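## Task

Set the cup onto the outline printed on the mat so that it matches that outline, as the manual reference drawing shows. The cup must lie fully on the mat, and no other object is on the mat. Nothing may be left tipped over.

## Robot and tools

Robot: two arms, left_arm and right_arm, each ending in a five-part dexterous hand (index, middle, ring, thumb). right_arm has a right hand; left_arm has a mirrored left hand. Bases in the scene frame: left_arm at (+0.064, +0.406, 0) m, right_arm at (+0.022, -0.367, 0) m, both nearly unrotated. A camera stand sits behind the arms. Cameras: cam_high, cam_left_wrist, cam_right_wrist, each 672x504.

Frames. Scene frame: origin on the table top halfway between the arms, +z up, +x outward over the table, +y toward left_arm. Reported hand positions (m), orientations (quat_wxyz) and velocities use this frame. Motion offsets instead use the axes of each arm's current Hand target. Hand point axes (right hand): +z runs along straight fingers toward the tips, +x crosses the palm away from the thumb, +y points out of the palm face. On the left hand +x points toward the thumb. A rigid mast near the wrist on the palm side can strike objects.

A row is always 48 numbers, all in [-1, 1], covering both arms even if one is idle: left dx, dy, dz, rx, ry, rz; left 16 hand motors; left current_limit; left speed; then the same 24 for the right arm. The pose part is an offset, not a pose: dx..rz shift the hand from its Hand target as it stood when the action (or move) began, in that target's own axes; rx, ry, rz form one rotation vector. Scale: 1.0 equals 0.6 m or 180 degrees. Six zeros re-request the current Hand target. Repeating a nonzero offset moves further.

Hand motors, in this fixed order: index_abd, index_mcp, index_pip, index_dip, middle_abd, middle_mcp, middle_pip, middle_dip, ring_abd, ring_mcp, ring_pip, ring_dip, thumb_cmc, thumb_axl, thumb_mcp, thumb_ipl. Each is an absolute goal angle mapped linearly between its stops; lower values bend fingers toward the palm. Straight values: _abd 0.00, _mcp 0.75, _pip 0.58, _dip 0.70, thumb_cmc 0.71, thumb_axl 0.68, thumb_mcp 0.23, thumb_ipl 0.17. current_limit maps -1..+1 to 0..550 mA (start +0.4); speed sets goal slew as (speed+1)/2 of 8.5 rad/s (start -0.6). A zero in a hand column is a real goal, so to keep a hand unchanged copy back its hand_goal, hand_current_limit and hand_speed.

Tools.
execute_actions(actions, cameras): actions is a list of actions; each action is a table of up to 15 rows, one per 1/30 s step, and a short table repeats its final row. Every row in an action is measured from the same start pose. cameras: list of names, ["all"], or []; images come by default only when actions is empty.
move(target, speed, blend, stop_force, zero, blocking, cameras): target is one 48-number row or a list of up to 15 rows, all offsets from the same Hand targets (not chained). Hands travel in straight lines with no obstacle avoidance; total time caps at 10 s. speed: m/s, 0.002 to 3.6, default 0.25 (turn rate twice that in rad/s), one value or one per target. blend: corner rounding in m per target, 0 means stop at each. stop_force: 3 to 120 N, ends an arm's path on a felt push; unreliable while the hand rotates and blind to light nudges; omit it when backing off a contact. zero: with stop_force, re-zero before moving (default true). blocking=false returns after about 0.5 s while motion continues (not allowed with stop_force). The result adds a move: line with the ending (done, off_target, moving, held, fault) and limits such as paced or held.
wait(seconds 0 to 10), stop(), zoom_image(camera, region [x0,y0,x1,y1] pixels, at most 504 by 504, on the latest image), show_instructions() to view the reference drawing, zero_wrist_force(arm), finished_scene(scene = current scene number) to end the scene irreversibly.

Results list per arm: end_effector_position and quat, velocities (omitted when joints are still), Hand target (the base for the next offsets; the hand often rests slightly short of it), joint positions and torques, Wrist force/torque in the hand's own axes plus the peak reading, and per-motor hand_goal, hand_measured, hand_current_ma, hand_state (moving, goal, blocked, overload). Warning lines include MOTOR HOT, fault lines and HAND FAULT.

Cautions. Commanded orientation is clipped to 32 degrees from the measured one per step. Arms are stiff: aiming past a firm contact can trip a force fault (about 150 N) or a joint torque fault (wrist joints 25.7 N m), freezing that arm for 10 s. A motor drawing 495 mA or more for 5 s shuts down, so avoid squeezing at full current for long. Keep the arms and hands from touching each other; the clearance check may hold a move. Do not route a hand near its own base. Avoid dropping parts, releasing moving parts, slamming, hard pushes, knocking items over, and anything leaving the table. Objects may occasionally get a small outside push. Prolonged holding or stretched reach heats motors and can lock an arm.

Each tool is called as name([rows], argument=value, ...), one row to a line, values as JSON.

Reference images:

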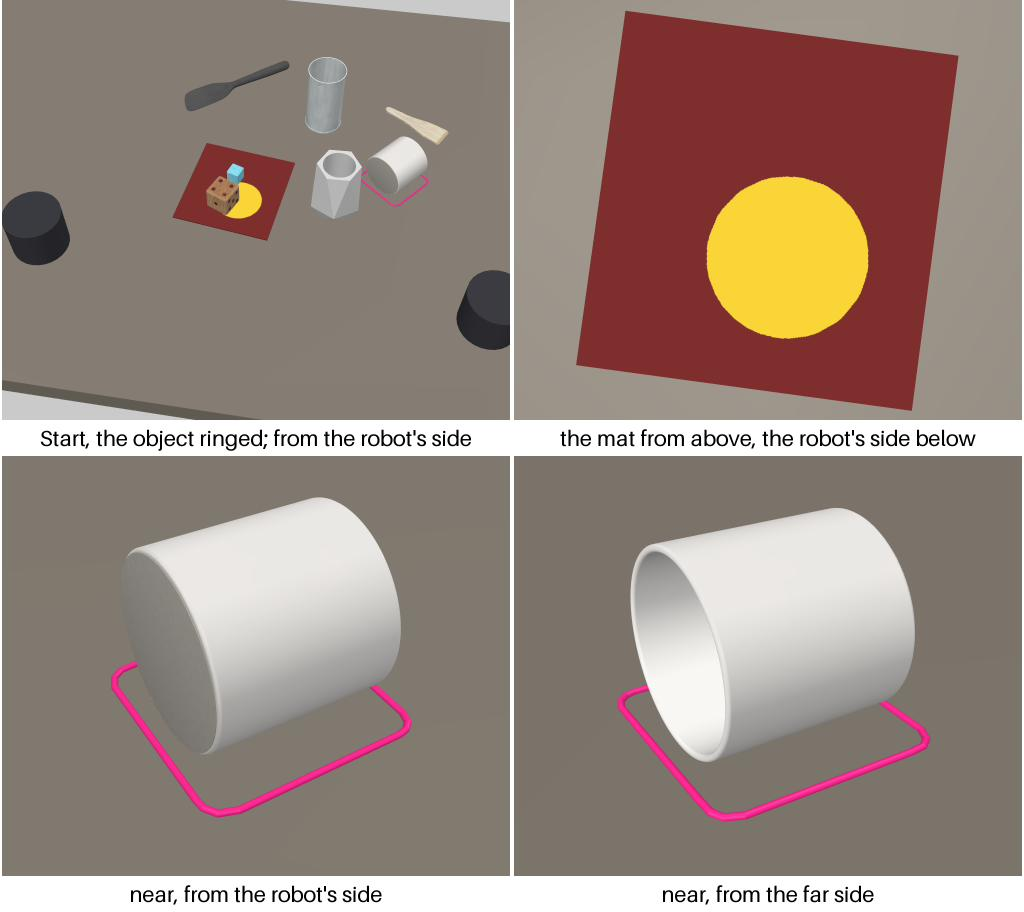

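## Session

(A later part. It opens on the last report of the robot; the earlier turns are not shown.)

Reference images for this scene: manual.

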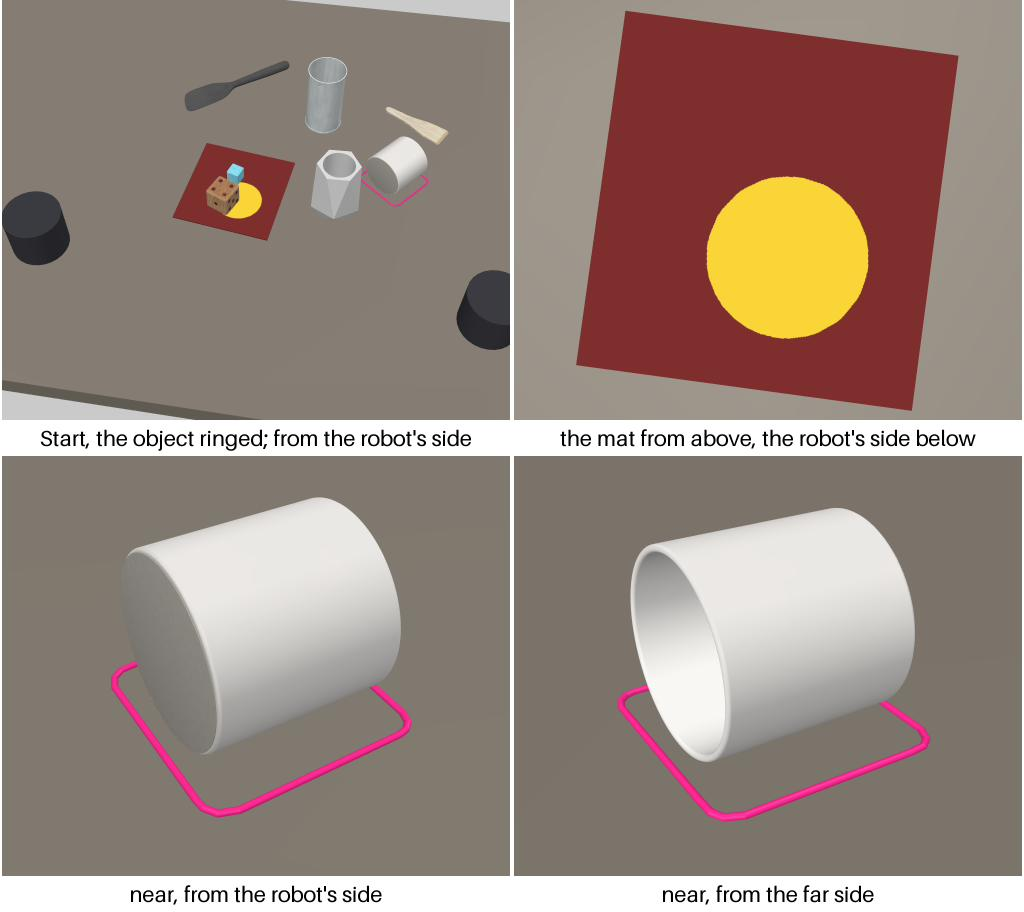

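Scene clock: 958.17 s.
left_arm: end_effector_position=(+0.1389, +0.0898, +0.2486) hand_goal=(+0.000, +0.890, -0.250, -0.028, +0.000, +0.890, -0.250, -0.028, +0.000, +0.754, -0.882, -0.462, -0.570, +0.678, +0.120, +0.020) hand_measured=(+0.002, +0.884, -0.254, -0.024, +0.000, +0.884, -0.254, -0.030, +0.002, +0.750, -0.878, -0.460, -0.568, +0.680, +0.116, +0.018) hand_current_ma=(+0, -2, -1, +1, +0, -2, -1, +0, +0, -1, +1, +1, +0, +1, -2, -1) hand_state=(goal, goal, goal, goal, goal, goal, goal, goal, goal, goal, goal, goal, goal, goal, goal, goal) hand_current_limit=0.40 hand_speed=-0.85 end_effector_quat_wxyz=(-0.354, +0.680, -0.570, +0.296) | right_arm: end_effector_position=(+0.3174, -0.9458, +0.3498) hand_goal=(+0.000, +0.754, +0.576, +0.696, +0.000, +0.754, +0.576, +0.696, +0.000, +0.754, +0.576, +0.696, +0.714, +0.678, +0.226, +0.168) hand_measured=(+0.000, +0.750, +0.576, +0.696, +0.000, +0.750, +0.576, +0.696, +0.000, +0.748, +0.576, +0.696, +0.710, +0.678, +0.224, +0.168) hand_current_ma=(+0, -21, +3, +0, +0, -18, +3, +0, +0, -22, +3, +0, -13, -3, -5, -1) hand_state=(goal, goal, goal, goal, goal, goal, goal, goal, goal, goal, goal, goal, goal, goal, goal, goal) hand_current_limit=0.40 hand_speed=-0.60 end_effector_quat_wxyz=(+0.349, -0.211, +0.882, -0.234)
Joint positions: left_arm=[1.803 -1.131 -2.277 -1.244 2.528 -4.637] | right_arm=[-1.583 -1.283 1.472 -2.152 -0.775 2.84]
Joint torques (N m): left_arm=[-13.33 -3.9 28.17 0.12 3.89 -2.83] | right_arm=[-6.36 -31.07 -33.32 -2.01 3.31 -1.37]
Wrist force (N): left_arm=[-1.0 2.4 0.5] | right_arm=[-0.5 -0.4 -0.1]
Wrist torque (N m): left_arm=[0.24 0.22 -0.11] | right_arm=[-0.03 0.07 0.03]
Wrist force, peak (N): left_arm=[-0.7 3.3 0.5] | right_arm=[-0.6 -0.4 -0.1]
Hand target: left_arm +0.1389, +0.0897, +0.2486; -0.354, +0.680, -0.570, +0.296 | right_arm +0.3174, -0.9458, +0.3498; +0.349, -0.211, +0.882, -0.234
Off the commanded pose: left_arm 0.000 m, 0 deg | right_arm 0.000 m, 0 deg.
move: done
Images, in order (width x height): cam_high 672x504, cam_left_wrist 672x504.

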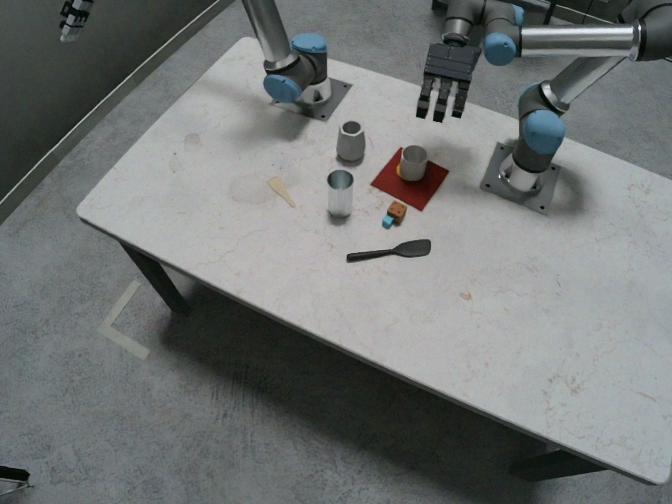

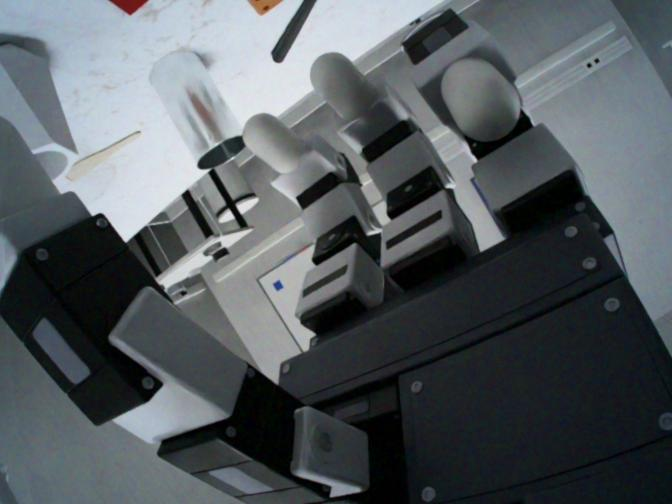

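move([
  [0.023,0.0865,0.221,0,0,0,0,0.89,-0.25,-0.029,0,0.89,-0.25,-0.029,0,0.754,-0.882,-0.462,-0.571,0.677,0.12,0.02,0.4,-0.85,0,0,0,0,0,0,0,0.754,0.576,0.696,0,0.754,0.576,0.696,0,0.754,0.576,0.696,0.714,0.678,0.226,0.168,0.4,-0.6],
  [0.023,0.1958,0.2975,0,0,0,0,0.89,-0.25,-0.029,0,0.89,-0.25,-0.029,0,0.754,-0.882,-0.462,-0.571,0.677,0.12,0.02,0.4,-0.85,0,0,0,0,0,0,0,0.754,0.576,0.696,0,0.754,0.576,0.696,0,0.754,0.576,0.696,0.714,0.678,0.226,0.168,0.4,-0.6],
], speed=[0.25,0.12], blend=0.015)

move(target=[0,0,0,0,0,0,0,0.82,-0.66,-0.101,0,0.82,-0.66,-0.101,0,0.754,-0.882,-0.462,-0.571,0.677,-0.23,-0.26,0.5,-0.8,0,0,0,0,0,0,0,0.754,0.576,0.696,0,0.754,0.576,0.696,0,0.754,0.576,0.696,0.714,0.678,0.226,0.168,0.4,-0.6], cameras=["cam_left_wrist"])

move([
  [0,-0.0082,-0.0057,0,0,0,0,0.82,-0.66,-0.101,0,0.82,-0.66,-0.101,0,0.754,-0.882,-0.462,-0.571,0.677,-0.23,-0.26,0.5,-0.8,0,0,0,0,0,0,0,0.754,0.576,0.696,0,0.754,0.576,0.696,0,0.754,0.576,0.696,0.714,0.678,0.226,0.168,0.4,-0.6],
  [0.0154,-0.0052,-0.0099,0,0,0,0,0.82,-0.66,-0.101,0,0.82,-0.66,-0.101,0,0.754,-0.882,-0.462,-0.571,0.677,-0.23,-0.26,0.5,-0.8,0,0,0,0,0,0,0,0.754,0.576,0.696,0,0.754,0.576,0.696,0,0.754,0.576,0.696,0.714,0.678,0.226,0.168,0.4,-0.6],
], speed=0.05, blend=0.002)

move(target=[0,0.0273,0.0191,0,0,0,0,0.82,-0.66,-0.101,0,0.82,-0.66,-0.101,0,0.754,-0.882,-0.462,-0.571,0.677,-0.23,-0.26,0.5,-0.8,0,0,0,0,0,0,0,0.754,0.576,0.696,0,0.754,0.576,0.696,0,0.754,0.576,0.696,0.714,0.678,0.226,0.168,0.4,-0.6], speed=0.02, stop_force=4, cameras=["cam_high","cam_left_wrist"])

move(target=[0,0,0,0,0,0,0,0.89,-0.25,-0.029,0,0.89,-0.25,-0.029,0,0.754,-0.882,-0.462,-0.571,0.677,0.12,0.02,0.4,-0.85,0,0,0,0,0,0,0,0.754,0.576,0.696,0,0.754,0.576,0.696,0,0.754,0.576,0.696,0.714,0.678,0.226,0.168,0.4,-0.6], cameras=["cam_left_wrist"])

move([
  [0,-0.1365,-0.0957,0,0,0,0,0.89,-0.25,-0.029,0,0.89,-0.25,-0.029,0,0.754,-0.882,-0.462,-0.571,0.677,0.12,0.02,0.4,-0.85,0,0,0,0,0,0,0,0.754,0.576,0.696,0,0.754,0.576,0.696,0,0.754,0.576,0.696,0.714,0.678,0.226,0.168,0.4,-0.6],
  [-0.0232,-0.1976,-0.2989,0,0,0,0,0.89,-0.25,-0.029,0,0.89,-0.25,-0.029,0,0.754,-0.882,-0.462,-0.571,0.677,0.12,0.02,0.4,-0.85,0,0,0,0,0,0,0,0.754,0.576,0.696,0,0.754,0.576,0.696,0,0.754,0.576,0.696,0.714,0.678,0.226,0.168,0.4,-0.6],
], speed=[0.12,0.25], blend=0.02, cameras=["cam_high"])

zoom_image(camera="cam_high", region=[380, 130, 440, 195])

Scene clock: 994.30 s.
left_arm: end_effector_position=(+0.2187, +0.0900, +0.0499) hand_goal=(+0.000, +0.890, -0.250, -0.028, +0.000, +0.890, -0.250, -0.028, +0.000, +0.754, -0.882, -0.462, -0.570, +0.678, +0.120, +0.020) hand_measured=(+0.002, +0.884, -0.254, -0.024, +0.000, +0.884, -0.254, -0.030, +0.002, +0.750, -0.878, -0.460, -0.568, +0.680, +0.116, +0.018) hand_current_ma=(+0, -2, -1, +1, +0, -2, -1, +0, +0, -1, +1, +1, +0, +1, -2, -1) hand_state=(goal, goal, goal, goal, goal, goal, goal, goal, goal, goal, goal, goal, goal, goal, goal, goal) hand_current_limit=0.40 hand_speed=-0.85 end_effector_quat_wxyz=(-0.354, +0.680, -0.570, +0.296) | right_arm: end_effector_position=(+0.3174, -0.9458, +0.3498) hand_goal=(+0.000, +0.754, +0.576, +0.696, +0.000, +0.754, +0.576, +0.696, +0.000, +0.754, +0.576, +0.696, +0.714, +0.678, +0.226, +0.168) hand_measured=(+0.000, +0.750, +0.576, +0.696, +0.000, +0.750, +0.576, +0.696, +0.000, +0.748, +0.576, +0.696, +0.710, +0.678, +0.224, +0.168) hand_current_ma=(+0, -21, +3, +0, +0, -18, +3, +0, +0, -22, +3, +0, -13, -3, -5, -1) hand_state=(goal, goal, goal, goal, goal, goal, goal, goal, goal, goal, goal, goal, goal, goal, goal, goal) hand_current_limit=0.40 hand_speed=-0.60 end_effector_quat_wxyz=(+0.349, -0.211, +0.882, -0.234)
Joint positions: left_arm=[2.06 -1.728 -2.643 0.056 2.469 -4.219] | right_arm=[-1.583 -1.283 1.472 -2.152 -0.775 2.84]
Joint torques (N m): left_arm=[14.57 7.78 2.04 4.18 -0.8 2.52] | right_arm=[-6.6 -31.28 -33.74 -1.86 3.25 -1.2]
Wrist force (N): left_arm=[-0.9 2.6 0.3] | right_arm=[-0.5 -0.5 0.0]
Wrist torque (N m): left_arm=[0.25 0.16 -0.20] | right_arm=[-0.04 0.07 0.03]
Wrist force, peak (N): left_arm=[-0.7 3.1 0.9] | right_arm=[-0.5 -0.6 -0.2]
Hand target: left_arm +0.2187, +0.0900, +0.0499; -0.354, +0.680, -0.570, +0.296 | right_arm +0.3174, -0.9458, +0.3498; +0.349, -0.211, +0.882, -0.234
Off the commanded pose: left_arm 0.000 m, 0 deg | right_arm 0.000 m, 0 deg.
move: done

Scene clock: 995.17 s.
left_arm: end_effector_position=(+0.2187, +0.0900, +0.0499) hand_goal=(+0.000, +0.820, -0.660, -0.100, +0.000, +0.820, -0.660, -0.100, +0.000, +0.754, -0.882, -0.462, -0.570, +0.678, -0.230, -0.260) hand_measured=(+0.002, +0.886, -0.520, -0.080, +0.000, +0.862, -0.578, -0.088, +0.002, +0.750, -0.878, -0.460, -0.552, +0.682, +0.036, -0.112) hand_current_ma=(+0, +118, +383, +16, +0, +56, +154, +7, +0, -1, +1, +1, +13, +1, +412, +413) hand_state=(goal, blocked, blocked, blocked, goal, blocked, blocked, goal, goal, goal, goal, goal, goal, goal, blocked, blocked) hand_current_limit=0.50 hand_speed=-0.80 end_effector_quat_wxyz=(-0.354, +0.680, -0.570, +0.296) | right_arm: end_effector_position=(+0.3174, -0.9458, +0.3498) hand_goal=(+0.000, +0.754, +0.576, +0.696, +0.000, +0.754, +0.576, +0.696, +0.000, +0.754, +0.576, +0.696, +0.714, +0.678, +0.226, +0.168) hand_measured=(+0.000, +0.750, +0.576, +0.696, +0.000, +0.750, +0.576, +0.696, +0.000, +0.748, +0.576, +0.696, +0.710, +0.678, +0.224, +0.168) hand_current_ma=(+0, -21, +3, +0, +0, -18, +3, +0, +0, -22, +3, +0, -13, -3, -5, -1) hand_state=(goal, goal, goal, goal, goal, goal, goal, goal, goal, goal, goal, goal, goal, goal, goal, goal) hand_current_limit=0.40 hand_speed=-0.60 end_effector_quat_wxyz=(+0.349, -0.211, +0.882, -0.234)
Joint positions: left_arm=[2.06 -1.728 -2.643 0.057 2.469 -4.219] | right_arm=[-1.583 -1.283 1.472 -2.152 -0.775 2.84]
Joint torques (N m): left_arm=[13.19 8.65 4.5 4.85 0.36 2.27] | right_arm=[-7.38 -30.98 -34.42 -1.82 3.24 -1.1]
Wrist force (N): left_arm=[-0.9 4.1 1.1] | right_arm=[-0.3 -0.4 0.0]
Wrist torque (N m): left_arm=[0.31 0.15 -0.20] | right_arm=[-0.04 0.04 0.05]
Wrist force, peak (N): left_arm=[-0.8 4.4 1.1] | right_arm=[-0.6 -0.4 -0.1]
Hand target: left_arm +0.2187, +0.0900, +0.0499; -0.354, +0.680, -0.570, +0.296 | right_arm +0.3174, -0.9458, +0.3498; +0.349, -0.211, +0.882, -0.234
Off the commanded pose: left_arm 0.000 m, 0 deg | right_arm 0.000 m, 0 deg.
move: done
Images, in order (width x height): cam_left_wrist 672x504.

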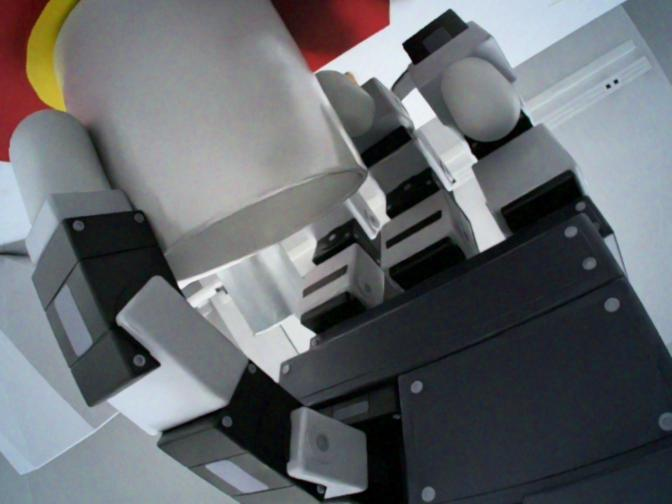

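Scene clock: 996.10 s.
left_arm: end_effector_position=(+0.2173, +0.0805, +0.0558) hand_goal=(+0.000, +0.820, -0.660, -0.100, +0.000, +0.820, -0.660, -0.100, +0.000, +0.754, -0.882, -0.462, -0.570, +0.678, -0.230, -0.260) hand_measured=(+0.002, +0.886, -0.520, -0.080, +0.000, +0.862, -0.578, -0.088, +0.002, +0.750, -0.878, -0.460, -0.552, +0.682, +0.036, -0.112) hand_current_ma=(+0, +118, +382, +16, +0, +56, +154, +7, +0, -1, +1, +1, +13, +1, +413, +412) hand_state=(goal, blocked, blocked, blocked, goal, blocked, blocked, goal, goal, goal, goal, goal, goal, goal, blocked, blocked) hand_current_limit=0.50 hand_speed=-0.80 end_effector_quat_wxyz=(-0.354, +0.680, -0.570, +0.296) | right_arm: end_effector_position=(+0.3174, -0.9458, +0.3498) hand_goal=(+0.000, +0.754, +0.576, +0.696, +0.000, +0.754, +0.576, +0.696, +0.000, +0.754, +0.576, +0.696, +0.714, +0.678, +0.226, +0.168) hand_measured=(+0.000, +0.750, +0.576, +0.696, +0.000, +0.750, +0.576, +0.696, +0.000, +0.748, +0.576, +0.696, +0.710, +0.678, +0.224, +0.168) hand_current_ma=(+0, -21, +3, +0, +0, -18, +3, +0, +0, -22, +3, +0, -13, -3, -5, -1) hand_state=(goal, goal, goal, goal, goal, goal, goal, goal, goal, goal, goal, goal, goal, goal, goal, goal) hand_current_limit=0.40 hand_speed=-0.60 end_effector_quat_wxyz=(+0.349, -0.211, +0.882, -0.234)
Joint positions: left_arm=[2.041 -1.709 -2.614 -0.014 2.476 -4.247] | right_arm=[-1.583 -1.283 1.472 -2.152 -0.775 2.84]
Joint torques (N m): left_arm=[-13.95 8.1 17.89 0.51 3.74 -2.67] | right_arm=[-6.62 -31.02 -34.05 -1.98 3.13 -1.37]
Wrist force (N): left_arm=[-0.7 4.1 1.5] | right_arm=[-0.4 -0.4 0.0]
Wrist torque (N m): left_arm=[0.26 0.13 -0.06] | right_arm=[-0.04 0.05 0.03]
Wrist force, peak (N): left_arm=[-0.8 4.5 1.4] | right_arm=[-0.5 -0.5 -0.3]
Hand target: left_arm +0.2173, +0.0804, +0.0558; -0.354, +0.680, -0.570, +0.296 | right_arm +0.3174, -0.9458, +0.3498; +0.349, -0.211, +0.882, -0.234
Off the commanded pose: left_arm 0.000 m, 0 deg | right_arm 0.000 m, 0 deg.
move: done

Scene clock: 997.60 s.
left_arm: end_effector_position=(+0.2173, +0.0804, +0.0480) hand_goal=(+0.000, +0.820, -0.660, -0.100, +0.000, +0.820, -0.660, -0.100, +0.000, +0.754, -0.882, -0.462, -0.570, +0.678, -0.230, -0.260) hand_measured=(+0.002, +0.888, -0.524, -0.080, +0.000, +0.864, -0.584, -0.088, +0.002, +0.750, -0.878, -0.460, -0.550, +0.682, +0.040, -0.120) hand_current_ma=(+0, +129, +359, +16, +0, +63, +138, +7, +0, -1, +1, +1, +15, +2, +412, +412) hand_state=(goal, blocked, blocked, blocked, goal, blocked, blocked, goal, goal, goal, goal, goal, goal, goal, blocked, blocked) hand_current_limit=0.50 hand_speed=-0.80 end_effector_quat_wxyz=(-0.354, +0.680, -0.570, +0.296) | right_arm: end_effector_position=(+0.3174, -0.9458, +0.3498) hand_goal=(+0.000, +0.754, +0.576, +0.696, +0.000, +0.754, +0.576, +0.696, +0.000, +0.754, +0.576, +0.696, +0.714, +0.678, +0.226, +0.168) hand_measured=(+0.000, +0.750, +0.576, +0.696, +0.000, +0.750, +0.576, +0.696, +0.000, +0.748, +0.576, +0.696, +0.710, +0.678, +0.224, +0.168) hand_current_ma=(+0, -21, +3, +0, +0, -18, +3, +0, +0, -22, +3, +0, -13, -3, -5, -1) hand_state=(goal, goal, goal, goal, goal, goal, goal, goal, goal, goal, goal, goal, goal, goal, goal, goal) hand_current_limit=0.40 hand_speed=-0.60 end_effector_quat_wxyz=(+0.349, -0.211, +0.882, -0.234)
Joint positions: left_arm=[2.041 -1.743 -2.619 0.024 2.476 -4.247] | right_arm=[-1.583 -1.283 1.472 -2.152 -0.775 2.84]
Joint torques (N m): left_arm=[-6.34 23.31 15.33 0.48 -0.9 0.06] | right_arm=[-5.81 -31.68 -34.18 -1.99 3.37 -1]
Wrist force (N): left_arm=[-0.8 4.1 1.1] | right_arm=[-0.4 -0.3 0.0]
Wrist torque (N m): left_arm=[0.29 0.14 -0.07] | right_arm=[-0.02 0.05 0.04]
Wrist force, peak (N): left_arm=[-1.0 4.3 1.3] | right_arm=[-0.7 -0.4 0.0]
Hand target: left_arm +0.2173, +0.0804, +0.0480; -0.354, +0.680, -0.570, +0.296 (not the last commanded pose) | right_arm +0.3174, -0.9458, +0.3498; +0.349, -0.211, +0.882, -0.234
Off the commanded pose: left_arm 0.012 m, 0 deg | right_arm 0.000 m, 0 deg.
move: contact (left_arm)
Images, in order (width x height): cam_high 672x504, cam_left_wrist 672x504.

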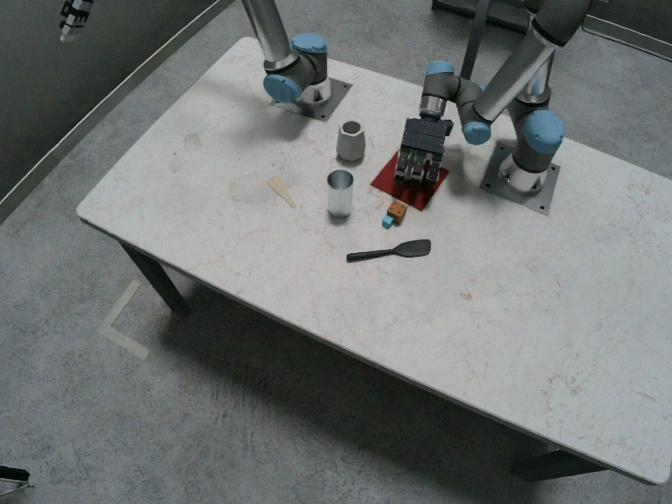

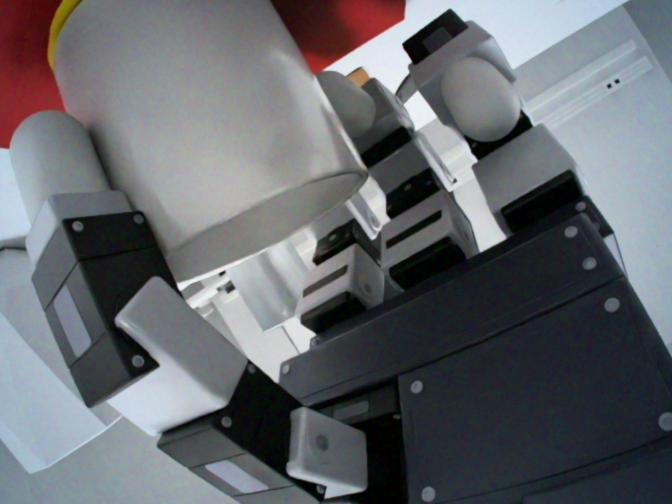

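Scene clock: 998.63 s.
left_arm: end_effector_position=(+0.2173, +0.0804, +0.0480) hand_goal=(+0.000, +0.890, -0.250, -0.028, +0.000, +0.890, -0.250, -0.028, +0.000, +0.754, -0.882, -0.462, -0.570, +0.678, +0.120, +0.020) hand_measured=(+0.002, +0.886, -0.254, -0.024, +0.000, +0.884, -0.254, -0.028, +0.002, +0.750, -0.878, -0.460, -0.568, +0.680, +0.114, +0.018) hand_current_ma=(+0, -2, -1, +1, +0, -2, -1, +0, +0, -1, +1, +1, +0, +1, -2, -1) hand_state=(goal, goal, goal, goal, goal, goal, goal, goal, goal, goal, goal, goal, goal, goal, goal, goal) hand_current_limit=0.40 hand_speed=-0.85 end_effector_quat_wxyz=(-0.354, +0.680, -0.570, +0.296) | right_arm: end_effector_position=(+0.3174, -0.9458, +0.3498) hand_goal=(+0.000, +0.754, +0.576, +0.696, +0.000, +0.754, +0.576, +0.696, +0.000, +0.754, +0.576, +0.696, +0.714, +0.678, +0.226, +0.168) hand_measured=(+0.000, +0.750, +0.576, +0.696, +0.000, +0.750, +0.576, +0.696, +0.000, +0.748, +0.576, +0.696, +0.710, +0.678, +0.224, +0.168) hand_current_ma=(+0, -21, +3, +0, +0, -18, +3, +0, +0, -22, +3, +0, -13, -3, -5, -1) hand_state=(goal, goal, goal, goal, goal, goal, goal, goal, goal, goal, goal, goal, goal, goal, goal, goal) hand_current_limit=0.40 hand_speed=-0.60 end_effector_quat_wxyz=(+0.349, -0.211, +0.882, -0.234)
Joint positions: left_arm=[2.041 -1.743 -2.619 0.024 2.476 -4.247] | right_arm=[-1.583 -1.283 1.472 -2.152 -0.775 2.84]
Joint torques (N m): left_arm=[-3.17 20.81 12.39 0.38 -0.65 2.04] | right_arm=[-6.11 -31.48 -34.42 -2.12 3.15 -1.33]
Wrist force (N): left_arm=[-0.6 2.7 0.2] | right_arm=[-0.3 -0.4 -0.1]
Wrist torque (N m): left_arm=[0.27 0.13 -0.07] | right_arm=[-0.02 0.05 0.04]
Wrist force, peak (N): left_arm=[-0.6 4.4 0.9] | right_arm=[-0.4 -0.5 0.0]
Hand target: left_arm +0.2173, +0.0804, +0.0480; -0.354, +0.680, -0.570, +0.296 | right_arm +0.3174, -0.9458, +0.3498; +0.349, -0.211, +0.882, -0.234
Off the commanded pose: left_arm 0.000 m, 0 deg | right_arm 0.000 m, 0 deg.
move: done
Images, in order (width x height): cam_left_wrist 672x504.

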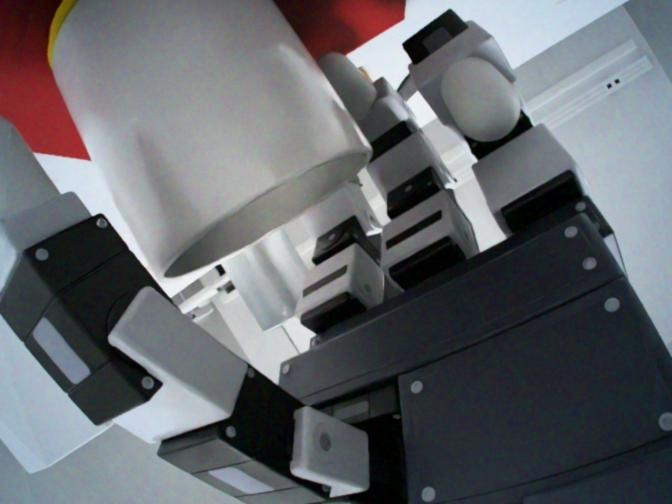

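Scene clock: 1000.90 s.
left_arm: end_effector_position=(+0.1374, +0.0802, +0.2481) hand_goal=(+0.000, +0.890, -0.250, -0.028, +0.000, +0.890, -0.250, -0.028, +0.000, +0.754, -0.882, -0.462, -0.570, +0.678, +0.120, +0.020) hand_measured=(+0.002, +0.884, -0.254, -0.024, +0.000, +0.884, -0.254, -0.028, +0.002, +0.750, -0.878, -0.460, -0.568, +0.680, +0.116, +0.018) hand_current_ma=(+0, -2, -1, +1, +0, -2, -1, +0, +0, -1, +1, +1, +0, +1, -2, -1) hand_state=(goal, goal, goal, goal, goal, goal, goal, goal, goal, goal, goal, goal, goal, goal, goal, goal) hand_current_limit=0.40 hand_speed=-0.85 end_effector_quat_wxyz=(-0.354, +0.680, -0.570, +0.296) | right_arm: end_effector_position=(+0.3174, -0.9458, +0.3498) hand_goal=(+0.000, +0.754, +0.576, +0.696, +0.000, +0.754, +0.576, +0.696, +0.000, +0.754, +0.576, +0.696, +0.714, +0.678, +0.226, +0.168) hand_measured=(+0.000, +0.750, +0.576, +0.696, +0.000, +0.750, +0.576, +0.696, +0.000, +0.748, +0.576, +0.696, +0.710, +0.678, +0.224, +0.168) hand_current_ma=(+0, -21, +3, +0, +0, -18, +3, +0, +0, -22, +3, +0, -13, -3, -5, -1) hand_state=(goal, goal, goal, goal, goal, goal, goal, goal, goal, goal, goal, goal, goal, goal, goal, goal) hand_current_limit=0.40 hand_speed=-0.60 end_effector_quat_wxyz=(+0.349, -0.211, +0.882, -0.234)
Joint positions: left_arm=[1.792 -1.161 -2.257 -1.25 2.529 -4.658] | right_arm=[-1.583 -1.283 1.472 -2.152 -0.775 2.84]
Joint torques (N m): left_arm=[-13.92 -2.47 27.16 -0.05 3.74 -3.07] | right_arm=[-6.05 -31.77 -34.97 -2.13 3.12 -1.11]
Wrist force (N): left_arm=[-0.7 2.2 0.2] | right_arm=[-0.4 -0.4 -0.2]
Wrist torque (N m): left_arm=[0.24 0.20 -0.09] | right_arm=[-0.01 0.05 0.04]
Wrist force, peak (N): left_arm=[-0.9 3.3 0.6] | right_arm=[-0.5 -0.5 -0.2]
Hand target: left_arm +0.1374, +0.0802, +0.2481; -0.354, +0.680, -0.570, +0.296 | right_arm +0.3174, -0.9458, +0.3498; +0.349, -0.211, +0.882, -0.234
Off the commanded pose: left_arm 0.000 m, 0 deg | right_arm 0.000 m, 0 deg.
move: done
Images, in order (width x height): cam_high 672x504.

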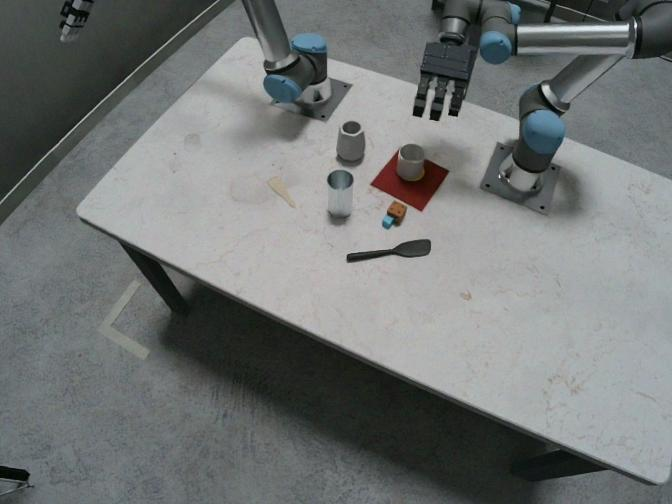

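Scaled by 7.754 from the camera's 672x504 image, which has a finer 960x720 frame.

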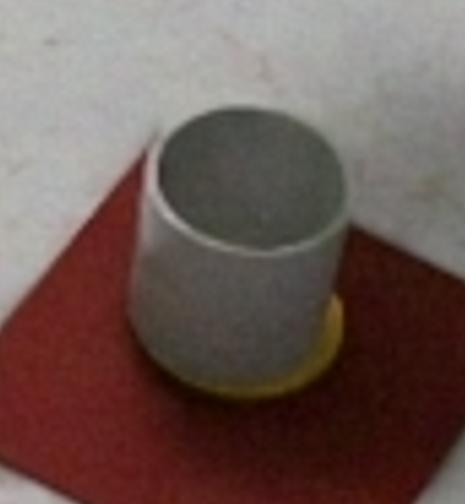

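zoom_image(camera="cam_high", region=[394, 160, 426, 184])

Scaled by 15.750 from the camera's 672x504 image, which has a finer 960x720 frame.

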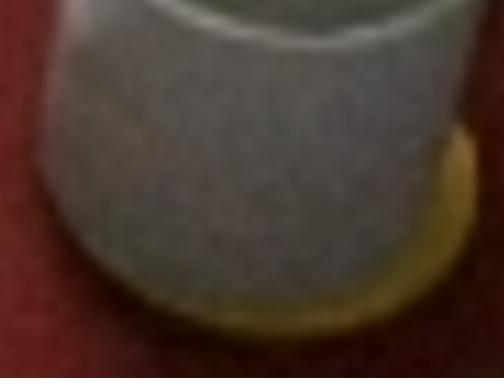

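move([
  [0.0255,0.0878,0.2178,0,0,0,0,0.89,-0.25,-0.029,0,0.89,-0.25,-0.029,0,0.754,-0.882,-0.462,-0.571,0.677,0.12,0.02,0.4,-0.85,0,0,0,0,0,0,0,0.754,0.576,0.696,0,0.754,0.576,0.696,0,0.754,0.576,0.696,0.714,0.678,0.226,0.168,0.4,-0.6],
  [0.0255,0.197,0.2943,0,0,0,0,0.89,-0.25,-0.029,0,0.89,-0.25,-0.029,0,0.754,-0.882,-0.462,-0.571,0.677,0.12,0.02,0.4,-0.85,0,0,0,0,0,0,0,0.754,0.576,0.696,0,0.754,0.576,0.696,0,0.754,0.576,0.696,0.714,0.678,0.226,0.168,0.4,-0.6],
], speed=[0.25,0.12], blend=0.015)

move(target=[0,0,0,0,0,0,0,0.82,-0.66,-0.101,0,0.82,-0.66,-0.101,0,0.754,-0.882,-0.462,-0.571,0.677,-0.23,-0.26,0.5,-0.8,0,0,0,0,0,0,0,0.754,0.576,0.696,0,0.754,0.576,0.696,0,0.754,0.576,0.696,0.714,0.678,0.226,0.168,0.4,-0.6])

move([
  [0,-0.0082,-0.0057,0,0,0,0,0.82,-0.66,-0.101,0,0.82,-0.66,-0.101,0,0.754,-0.882,-0.462,-0.571,0.677,-0.23,-0.26,0.5,-0.8,0,0,0,0,0,0,0,0.754,0.576,0.696,0,0.754,0.576,0.696,0,0.754,0.576,0.696,0.714,0.678,0.226,0.168,0.4,-0.6],
  [-0.0063,-0.012,-0.0002,0,0,0,0,0.82,-0.66,-0.101,0,0.82,-0.66,-0.101,0,0.754,-0.882,-0.462,-0.571,0.677,-0.23,-0.26,0.5,-0.8,0,0,0,0,0,0,0,0.754,0.576,0.696,0,0.754,0.576,0.696,0,0.754,0.576,0.696,0.714,0.678,0.226,0.168,0.4,-0.6],
], speed=0.05, blend=0.002)

move(target=[0,0.0273,0.0191,0,0,0,0,0.82,-0.66,-0.101,0,0.82,-0.66,-0.101,0,0.754,-0.882,-0.462,-0.571,0.677,-0.23,-0.26,0.5,-0.8,0,0,0,0,0,0,0,0.754,0.576,0.696,0,0.754,0.576,0.696,0,0.754,0.576,0.696,0.714,0.678,0.226,0.168,0.4,-0.6], speed=0.02, stop_force=4, cameras=["cam_left_wrist"])

move(target=[0,0,0,0,0,0,0,0.89,-0.25,-0.029,0,0.89,-0.25,-0.029,0,0.754,-0.882,-0.462,-0.571,0.677,0.12,0.02,0.4,-0.85,0,0,0,0,0,0,0,0.754,0.576,0.696,0,0.754,0.576,0.696,0,0.754,0.576,0.696,0.714,0.678,0.226,0.168,0.4,-0.6], cameras=["cam_left_wrist"])

move([
  [0,-0.1365,-0.0957,0,0,0,0,0.89,-0.25,-0.029,0,0.89,-0.25,-0.029,0,0.754,-0.882,-0.462,-0.571,0.677,0.12,0.02,0.4,-0.85,0,0,0,0,0,0,0,0.754,0.576,0.696,0,0.754,0.576,0.696,0,0.754,0.576,0.696,0.714,0.678,0.226,0.168,0.4,-0.6],
  [-0.0232,-0.1976,-0.2989,0,0,0,0,0.89,-0.25,-0.029,0,0.89,-0.25,-0.029,0,0.754,-0.882,-0.462,-0.571,0.677,0.12,0.02,0.4,-0.85,0,0,0,0,0,0,0,0.754,0.576,0.696,0,0.754,0.576,0.696,0,0.754,0.576,0.696,0.714,0.678,0.226,0.168,0.4,-0.6],
], speed=[0.12,0.25], blend=0.02, cameras=["cam_high"])

zoom_image(camera="cam_high", region=[380, 130, 440, 195])

Scene clock: 1043.67 s.
left_arm: end_effector_position=(+0.2155, +0.0787, +0.0499) hand_goal=(+0.000, +0.890, -0.250, -0.028, +0.000, +0.890, -0.250, -0.028, +0.000, +0.754, -0.882, -0.462, -0.570, +0.678, +0.120, +0.020) hand_measured=(+0.002, +0.884, -0.254, -0.024, +0.000, +0.884, -0.254, -0.028, +0.002, +0.750, -0.878, -0.460, -0.568, +0.680, +0.116, +0.018) hand_current_ma=(+0, -2, -1, +1, +0, -2, -1, +0, +0, -1, +1, +1, +0, +1, -2, -1) hand_state=(goal, goal, goal, goal, goal, goal, goal, goal, goal, goal, goal, goal, goal, goal, goal, goal) hand_current_limit=0.40 hand_speed=-0.85 end_effector_quat_wxyz=(-0.354, +0.680, -0.570, +0.296) | right_arm: end_effector_position=(+0.3174, -0.9458, +0.3498) hand_goal=(+0.000, +0.754, +0.576, +0.696, +0.000, +0.754, +0.576, +0.696, +0.000, +0.754, +0.576, +0.696, +0.714, +0.678, +0.226, +0.168) hand_measured=(+0.000, +0.750, +0.576, +0.696, +0.000, +0.750, +0.576, +0.696, +0.000, +0.748, +0.576, +0.696, +0.710, +0.678, +0.224, +0.168) hand_current_ma=(+0, -21, +3, +0, +0, -18, +3, +0, +0, -22, +3, +0, -13, -3, -5, -1) hand_state=(goal, goal, goal, goal, goal, goal, goal, goal, goal, goal, goal, goal, goal, goal, goal, goal) hand_current_limit=0.40 hand_speed=-0.60 end_effector_quat_wxyz=(+0.349, -0.211, +0.882, -0.234)
Joint positions: left_arm=[2.033 -1.733 -2.614 0 2.479 -4.259] | right_arm=[-1.583 -1.283 1.472 -2.152 -0.775 2.84]
Joint torques (N m): left_arm=[13.54 9.25 2.57 4.62 -1.08 2.5] | right_arm=[-5.3 -31.49 -35.56 -1.8 3.29 -1.2]
Wrist force (N): left_arm=[-0.7 2.8 0.3] | right_arm=[-0.4 -0.3 0.0]
Wrist torque (N m): left_arm=[0.27 0.12 -0.20] | right_arm=[-0.02 0.05 0.04]
Wrist force, peak (N): left_arm=[-0.8 3.3 0.9] | right_arm=[-0.5 -0.5 -0.3]
Hand target: left_arm +0.2155, +0.0787, +0.0499; -0.354, +0.680, -0.570, +0.296 | right_arm +0.3174, -0.9458, +0.3498; +0.349, -0.211, +0.882, -0.234
Off the commanded pose: left_arm 0.000 m, 0 deg | right_arm 0.000 m, 0 deg.
move: done

Scene clock: 1044.50 s.
left_arm: end_effector_position=(+0.2155, +0.0787, +0.0499) hand_goal=(+0.000, +0.820, -0.660, -0.100, +0.000, +0.820, -0.660, -0.100, +0.000, +0.754, -0.882, -0.462, -0.570, +0.678, -0.230, -0.260) hand_measured=(+0.002, +0.882, -0.526, -0.080, +0.000, +0.870, -0.562, -0.084, +0.002, +0.750, -0.878, -0.460, -0.550, +0.680, +0.030, -0.114) hand_current_ma=(+0, +108, +355, +14, +0, +75, +210, +11, +0, -1, +1, +1, +16, +1, +413, +413) hand_state=(goal, blocked, blocked, goal, goal, blocked, blocked, goal, goal, goal, goal, goal, blocked, goal, blocked, blocked) hand_current_limit=0.50 hand_speed=-0.80 end_effector_quat_wxyz=(-0.354, +0.680, -0.570, +0.296) | right_arm: end_effector_position=(+0.3174, -0.9458, +0.3498) hand_goal=(+0.000, +0.754, +0.576, +0.696, +0.000, +0.754, +0.576, +0.696, +0.000, +0.754, +0.576, +0.696, +0.714, +0.678, +0.226, +0.168) hand_measured=(+0.000, +0.750, +0.576, +0.696, +0.000, +0.750, +0.576, +0.696, +0.000, +0.748, +0.576, +0.696, +0.710, +0.678, +0.224, +0.168) hand_current_ma=(+0, -21, +3, +0, +0, -18, +3, +0, +0, -22, +3, +0, -13, -3, -5, -1) hand_state=(goal, goal, goal, goal, goal, goal, goal, goal, goal, goal, goal, goal, goal, goal, goal, goal) hand_current_limit=0.40 hand_speed=-0.60 end_effector_quat_wxyz=(+0.349, -0.211, +0.882, -0.234)
Joint positions: left_arm=[2.033 -1.733 -2.614 0 2.479 -4.259] | right_arm=[-1.583 -1.283 1.472 -2.152 -0.775 2.84]
Joint torques (N m): left_arm=[12.64 9.81 3.26 4.79 0.22 2.44] | right_arm=[-6.9 -32.02 -33.06 -1.97 3.35 -1.13]
Wrist force (N): left_arm=[-0.8 4.1 1.2] | right_arm=[-0.4 -0.2 0.1]
Wrist torque (N m): left_arm=[0.27 0.13 -0.20] | right_arm=[-0.01 0.05 0.04]
Wrist force, peak (N): left_arm=[-0.9 4.3 1.2] | right_arm=[-0.6 -0.4 -0.2]
Hand target: left_arm +0.2155, +0.0787, +0.0499; -0.354, +0.680, -0.570, +0.296 | right_arm +0.3174, -0.9458, +0.3498; +0.349, -0.211, +0.882, -0.234
Off the commanded pose: left_arm 0.000 m, 0 deg | right_arm 0.000 m, 0 deg.
move: done

Scene clock: 1045.43 s.
left_arm: end_effector_position=(+0.2188, +0.0831, +0.0559) hand_goal=(+0.000, +0.820, -0.660, -0.100, +0.000, +0.820, -0.660, -0.100, +0.000, +0.754, -0.882, -0.462, -0.570, +0.678, -0.230, -0.260) hand_measured=(+0.002, +0.882, -0.526, -0.080, +0.000, +0.870, -0.562, -0.084, +0.002, +0.750, -0.878, -0.460, -0.550, +0.680, +0.030, -0.114) hand_current_ma=(+0, +109, +355, +15, +0, +75, +209, +11, +0, -1, +1, +1, +16, +1, +413, +412) hand_state=(goal, blocked, blocked, goal, goal, blocked, blocked, goal, goal, goal, goal, goal, blocked, goal, blocked, blocked) hand_current_limit=0.50 hand_speed=-0.80 end_effector_quat_wxyz=(-0.354, +0.680, -0.570, +0.296) | right_arm: end_effector_position=(+0.3174, -0.9458, +0.3498) hand_goal=(+0.000, +0.754, +0.576, +0.696, +0.000, +0.754, +0.576, +0.696, +0.000, +0.754, +0.576, +0.696, +0.714, +0.678, +0.226, +0.168) hand_measured=(+0.000, +0.750, +0.576, +0.696, +0.000, +0.750, +0.576, +0.696, +0.000, +0.748, +0.576, +0.696, +0.710, +0.678, +0.224, +0.168) hand_current_ma=(+0, -21, +3, +0, +0, -18, +3, +0, +0, -22, +3, +0, -13, -3, -5, -1) hand_state=(goal, goal, goal, goal, goal, goal, goal, goal, goal, goal, goal, goal, goal, goal, goal, goal) hand_current_limit=0.40 hand_speed=-0.60 end_effector_quat_wxyz=(+0.349, -0.211, +0.882, -0.234)
Joint positions: left_arm=[2.049 -1.708 -2.621 0.001 2.473 -4.235] | right_arm=[-1.583 -1.283 1.472 -2.152 -0.775 2.84]
Joint torques (N m): left_arm=[13.02 22.24 4.05 4.59 -0.59 2.7] | right_arm=[-5.32 -31.98 -34.35 -1.98 3.26 -1.05]
Wrist force (N): left_arm=[-1.0 4.2 1.5] | right_arm=[-0.5 -0.4 0.1]
Wrist torque (N m): left_arm=[0.29 0.16 -0.20] | right_arm=[-0.03 0.06 0.03]
Wrist force, peak (N): left_arm=[-0.7 4.5 1.5] | right_arm=[-0.5 -0.5 -0.1]
Hand target: left_arm +0.2188, +0.0831, +0.0559; -0.354, +0.680, -0.570, +0.296 | right_arm +0.3174, -0.9458, +0.3498; +0.349, -0.211, +0.882, -0.234
Off the commanded pose: left_arm 0.000 m, 0 deg | right_arm 0.000 m, 0 deg.
move: done

Scene clock: 1046.93 s.
left_arm: end_effector_position=(+0.2188, +0.0831, +0.0480) hand_goal=(+0.000, +0.820, -0.660, -0.100, +0.000, +0.820, -0.660, -0.100, +0.000, +0.754, -0.882, -0.462, -0.570, +0.678, -0.230, -0.260) hand_measured=(+0.002, +0.886, -0.532, -0.080, +0.000, +0.872, -0.570, -0.084, +0.002, +0.750, -0.878, -0.460, -0.546, +0.682, +0.034, -0.124) hand_current_ma=(+0, +118, +326, +15, +0, +83, +184, +11, +0, -1, +1, +1, +20, +1, +413, +413) hand_state=(goal, blocked, blocked, goal, goal, blocked, blocked, goal, goal, goal, goal, goal, blocked, goal, blocked, blocked) hand_current_limit=0.50 hand_speed=-0.80 end_effector_quat_wxyz=(-0.354, +0.680, -0.570, +0.296) | right_arm: end_effector_position=(+0.3174, -0.9458, +0.3498) hand_goal=(+0.000, +0.754, +0.576, +0.696, +0.000, +0.754, +0.576, +0.696, +0.000, +0.754, +0.576, +0.696, +0.714, +0.678, +0.226, +0.168) hand_measured=(+0.000, +0.750, +0.576, +0.696, +0.000, +0.750, +0.576, +0.696, +0.000, +0.748, +0.576, +0.696, +0.710, +0.678, +0.224, +0.168) hand_current_ma=(+0, -21, +3, +0, +0, -18, +3, +0, +0, -22, +3, +0, -13, -3, -5, -1) hand_state=(goal, goal, goal, goal, goal, goal, goal, goal, goal, goal, goal, goal, goal, goal, goal, goal) hand_current_limit=0.40 hand_speed=-0.60 end_effector_quat_wxyz=(+0.349, -0.211, +0.882, -0.234)
Joint positions: left_arm=[2.049 -1.742 -2.626 0.041 2.473 -4.235] | right_arm=[-1.583 -1.283 1.472 -2.152 -0.775 2.84]
Joint torques (N m): left_arm=[7.53 22.8 15.37 0.44 0.7 1.69] | right_arm=[-5.92 -32.1 -34.4 -1.93 3.35 -0.9]
Wrist force (N): left_arm=[-0.9 4.3 1.0] | right_arm=[-0.4 -0.3 0.1]
Wrist torque (N m): left_arm=[0.34 0.15 -0.17] | right_arm=[-0.02 0.05 0.04]
Wrist force, peak (N): left_arm=[-0.8 4.4 1.1] | right_arm=[-0.5 -0.5 0.0]
Hand target: left_arm +0.2188, +0.0831, +0.0480; -0.354, +0.680, -0.570, +0.296 (not the last commanded pose) | right_arm +0.3174, -0.9458, +0.3498; +0.349, -0.211, +0.882, -0.234
Off the commanded pose: left_arm 0.012 m, 0 deg | right_arm 0.000 m, 0 deg.
move: contact (left_arm)
Images, in order (width x height): cam_left_wrist 672x504.

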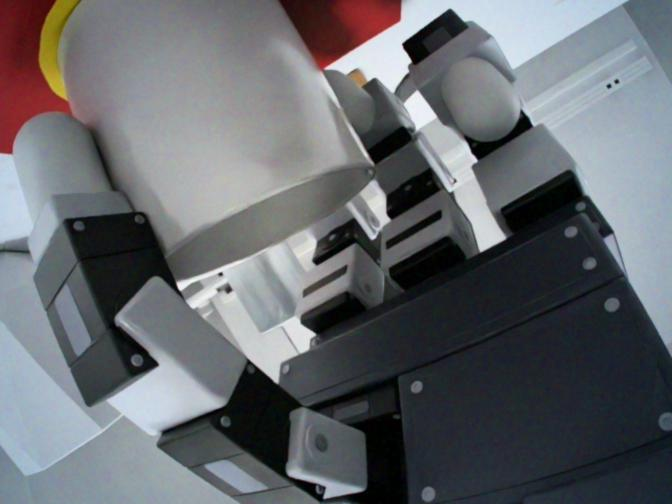

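Scene clock: 1047.97 s.
left_arm: end_effector_position=(+0.2188, +0.0831, +0.0480) hand_goal=(+0.000, +0.890, -0.250, -0.028, +0.000, +0.890, -0.250, -0.028, +0.000, +0.754, -0.882, -0.462, -0.570, +0.678, +0.120, +0.020) hand_measured=(+0.002, +0.886, -0.254, -0.024, +0.000, +0.884, -0.254, -0.026, +0.002, +0.750, -0.878, -0.460, -0.568, +0.680, +0.114, +0.018) hand_current_ma=(+0, -2, -1, +1, +0, -2, -1, +0, +0, -1, +1, +1, +0, +1, -2, -1) hand_state=(goal, goal, goal, goal, goal, goal, goal, goal, goal, goal, goal, goal, goal, goal, goal, goal) hand_current_limit=0.40 hand_speed=-0.85 end_effector_quat_wxyz=(-0.354, +0.680, -0.570, +0.296) | right_arm: end_effector_position=(+0.3174, -0.9458, +0.3498) hand_goal=(+0.000, +0.754, +0.576, +0.696, +0.000, +0.754, +0.576, +0.696, +0.000, +0.754, +0.576, +0.696, +0.714, +0.678, +0.226, +0.168) hand_measured=(+0.000, +0.750, +0.576, +0.696, +0.000, +0.750, +0.576, +0.696, +0.000, +0.748, +0.576, +0.696, +0.710, +0.678, +0.224, +0.168) hand_current_ma=(+0, -21, +3, +0, +0, -18, +3, +0, +0, -22, +3, +0, -13, -3, -5, -1) hand_state=(goal, goal, goal, goal, goal, goal, goal, goal, goal, goal, goal, goal, goal, goal, goal, goal) hand_current_limit=0.40 hand_speed=-0.60 end_effector_quat_wxyz=(+0.349, -0.211, +0.882, -0.234)
Joint positions: left_arm=[2.049 -1.742 -2.626 0.041 2.473 -4.235] | right_arm=[-1.583 -1.283 1.472 -2.152 -0.775 2.84]
Joint torques (N m): left_arm=[8.01 20.93 12.59 0.5 0.54 2.38] | right_arm=[-5.17 -30.3 -34.13 -1.9 3.45 -1.17]
Wrist force (N): left_arm=[-0.8 2.6 0.2] | right_arm=[-0.4 -0.5 0.0]
Wrist torque (N m): left_arm=[0.27 0.14 -0.15] | right_arm=[-0.04 0.05 0.04]
Wrist force, peak (N): left_arm=[-0.8 4.3 1.1] | right_arm=[-0.4 -0.5 -0.1]
Hand target: left_arm +0.2188, +0.0831, +0.0480; -0.354, +0.680, -0.570, +0.296 | right_arm +0.3174, -0.9458, +0.3498; +0.349, -0.211, +0.882, -0.234
Off the commanded pose: left_arm 0.000 m, 0 deg | right_arm 0.000 m, 0 deg.
move: done
Images, in order (width x height): cam_left_wrist 672x504.

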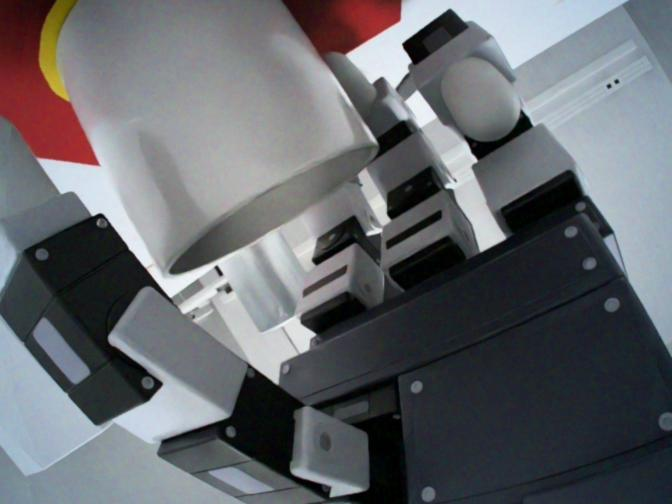

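Scene clock: 1050.23 s.
left_arm: end_effector_position=(+0.1390, +0.0829, +0.2481) hand_goal=(+0.000, +0.890, -0.250, -0.028, +0.000, +0.890, -0.250, -0.028, +0.000, +0.754, -0.882, -0.462, -0.570, +0.678, +0.120, +0.020) hand_measured=(+0.002, +0.884, -0.254, -0.024, +0.000, +0.884, -0.254, -0.026, +0.002, +0.750, -0.878, -0.460, -0.568, +0.680, +0.116, +0.018) hand_current_ma=(+0, -2, -1, +1, +0, -2, -1, +0, +0, -1, +1, +1, +0, +1, -2, -1) hand_state=(goal, goal, goal, goal, goal, goal, goal, goal, goal, goal, goal, goal, goal, goal, goal, goal) hand_current_limit=0.40 hand_speed=-0.85 end_effector_quat_wxyz=(-0.354, +0.680, -0.570, +0.296) | right_arm: end_effector_position=(+0.3174, -0.9458, +0.3498) hand_goal=(+0.000, +0.754, +0.576, +0.696, +0.000, +0.754, +0.576, +0.696, +0.000, +0.754, +0.576, +0.696, +0.714, +0.678, +0.226, +0.168) hand_measured=(+0.000, +0.750, +0.576, +0.696, +0.000, +0.750, +0.576, +0.696, +0.000, +0.748, +0.576, +0.696, +0.710, +0.678, +0.224, +0.168) hand_current_ma=(+0, -21, +3, +0, +0, -18, +3, +0, +0, -22, +3, +0, -13, -3, -5, -1) hand_state=(goal, goal, goal, goal, goal, goal, goal, goal, goal, goal, goal, goal, goal, goal, goal, goal) hand_current_limit=0.40 hand_speed=-0.60 end_effector_quat_wxyz=(+0.349, -0.211, +0.882, -0.234)
Joint positions: left_arm=[1.798 -1.153 -2.264 -1.242 2.529 -4.646] | right_arm=[-1.583 -1.283 1.472 -2.152 -0.775 2.84]
Joint torques (N m): left_arm=[-14.16 -3.53 27.77 -0.21 3.71 -2.74] | right_arm=[-6.83 -32.71 -35.39 -1.81 3.23 -0.98]
Wrist force (N): left_arm=[-0.9 2.3 0.5] | right_arm=[-0.4 -0.4 -0.1]
Wrist torque (N m): left_arm=[0.24 0.22 -0.11] | right_arm=[-0.03 0.06 0.03]
Wrist force, peak (N): left_arm=[-0.7 3.3 0.4] | right_arm=[-0.5 -0.7 -0.1]
Hand target: left_arm +0.1389, +0.0829, +0.2481; -0.354, +0.680, -0.570, +0.296 | right_arm +0.3174, -0.9458, +0.3498; +0.349, -0.211, +0.882, -0.234
Off the commanded pose: left_arm 0.000 m, 0 deg | right_arm 0.000 m, 0 deg.
move: done
Images, in order (width x height): cam_high 672x504.

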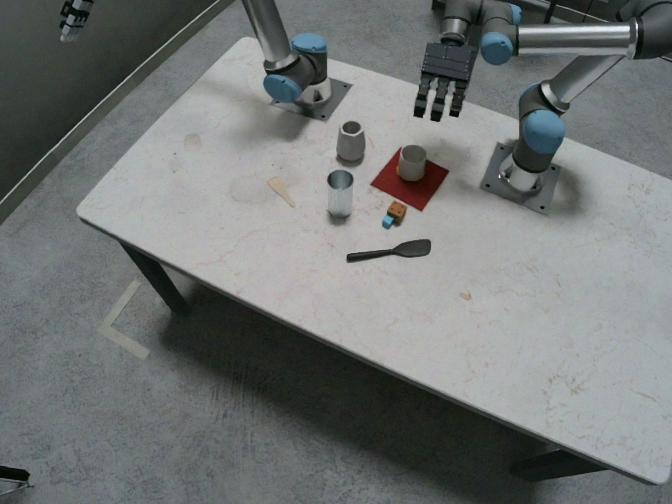

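Scaled by 7.754 from the camera's 672x504 image, which has a finer 960x720 frame.

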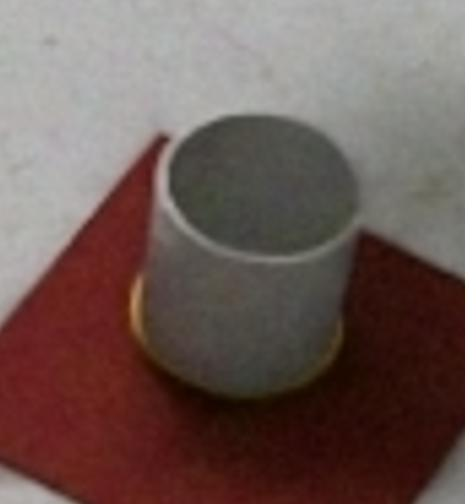

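finished_scene(scene=2)

The scene is finished: the task was done.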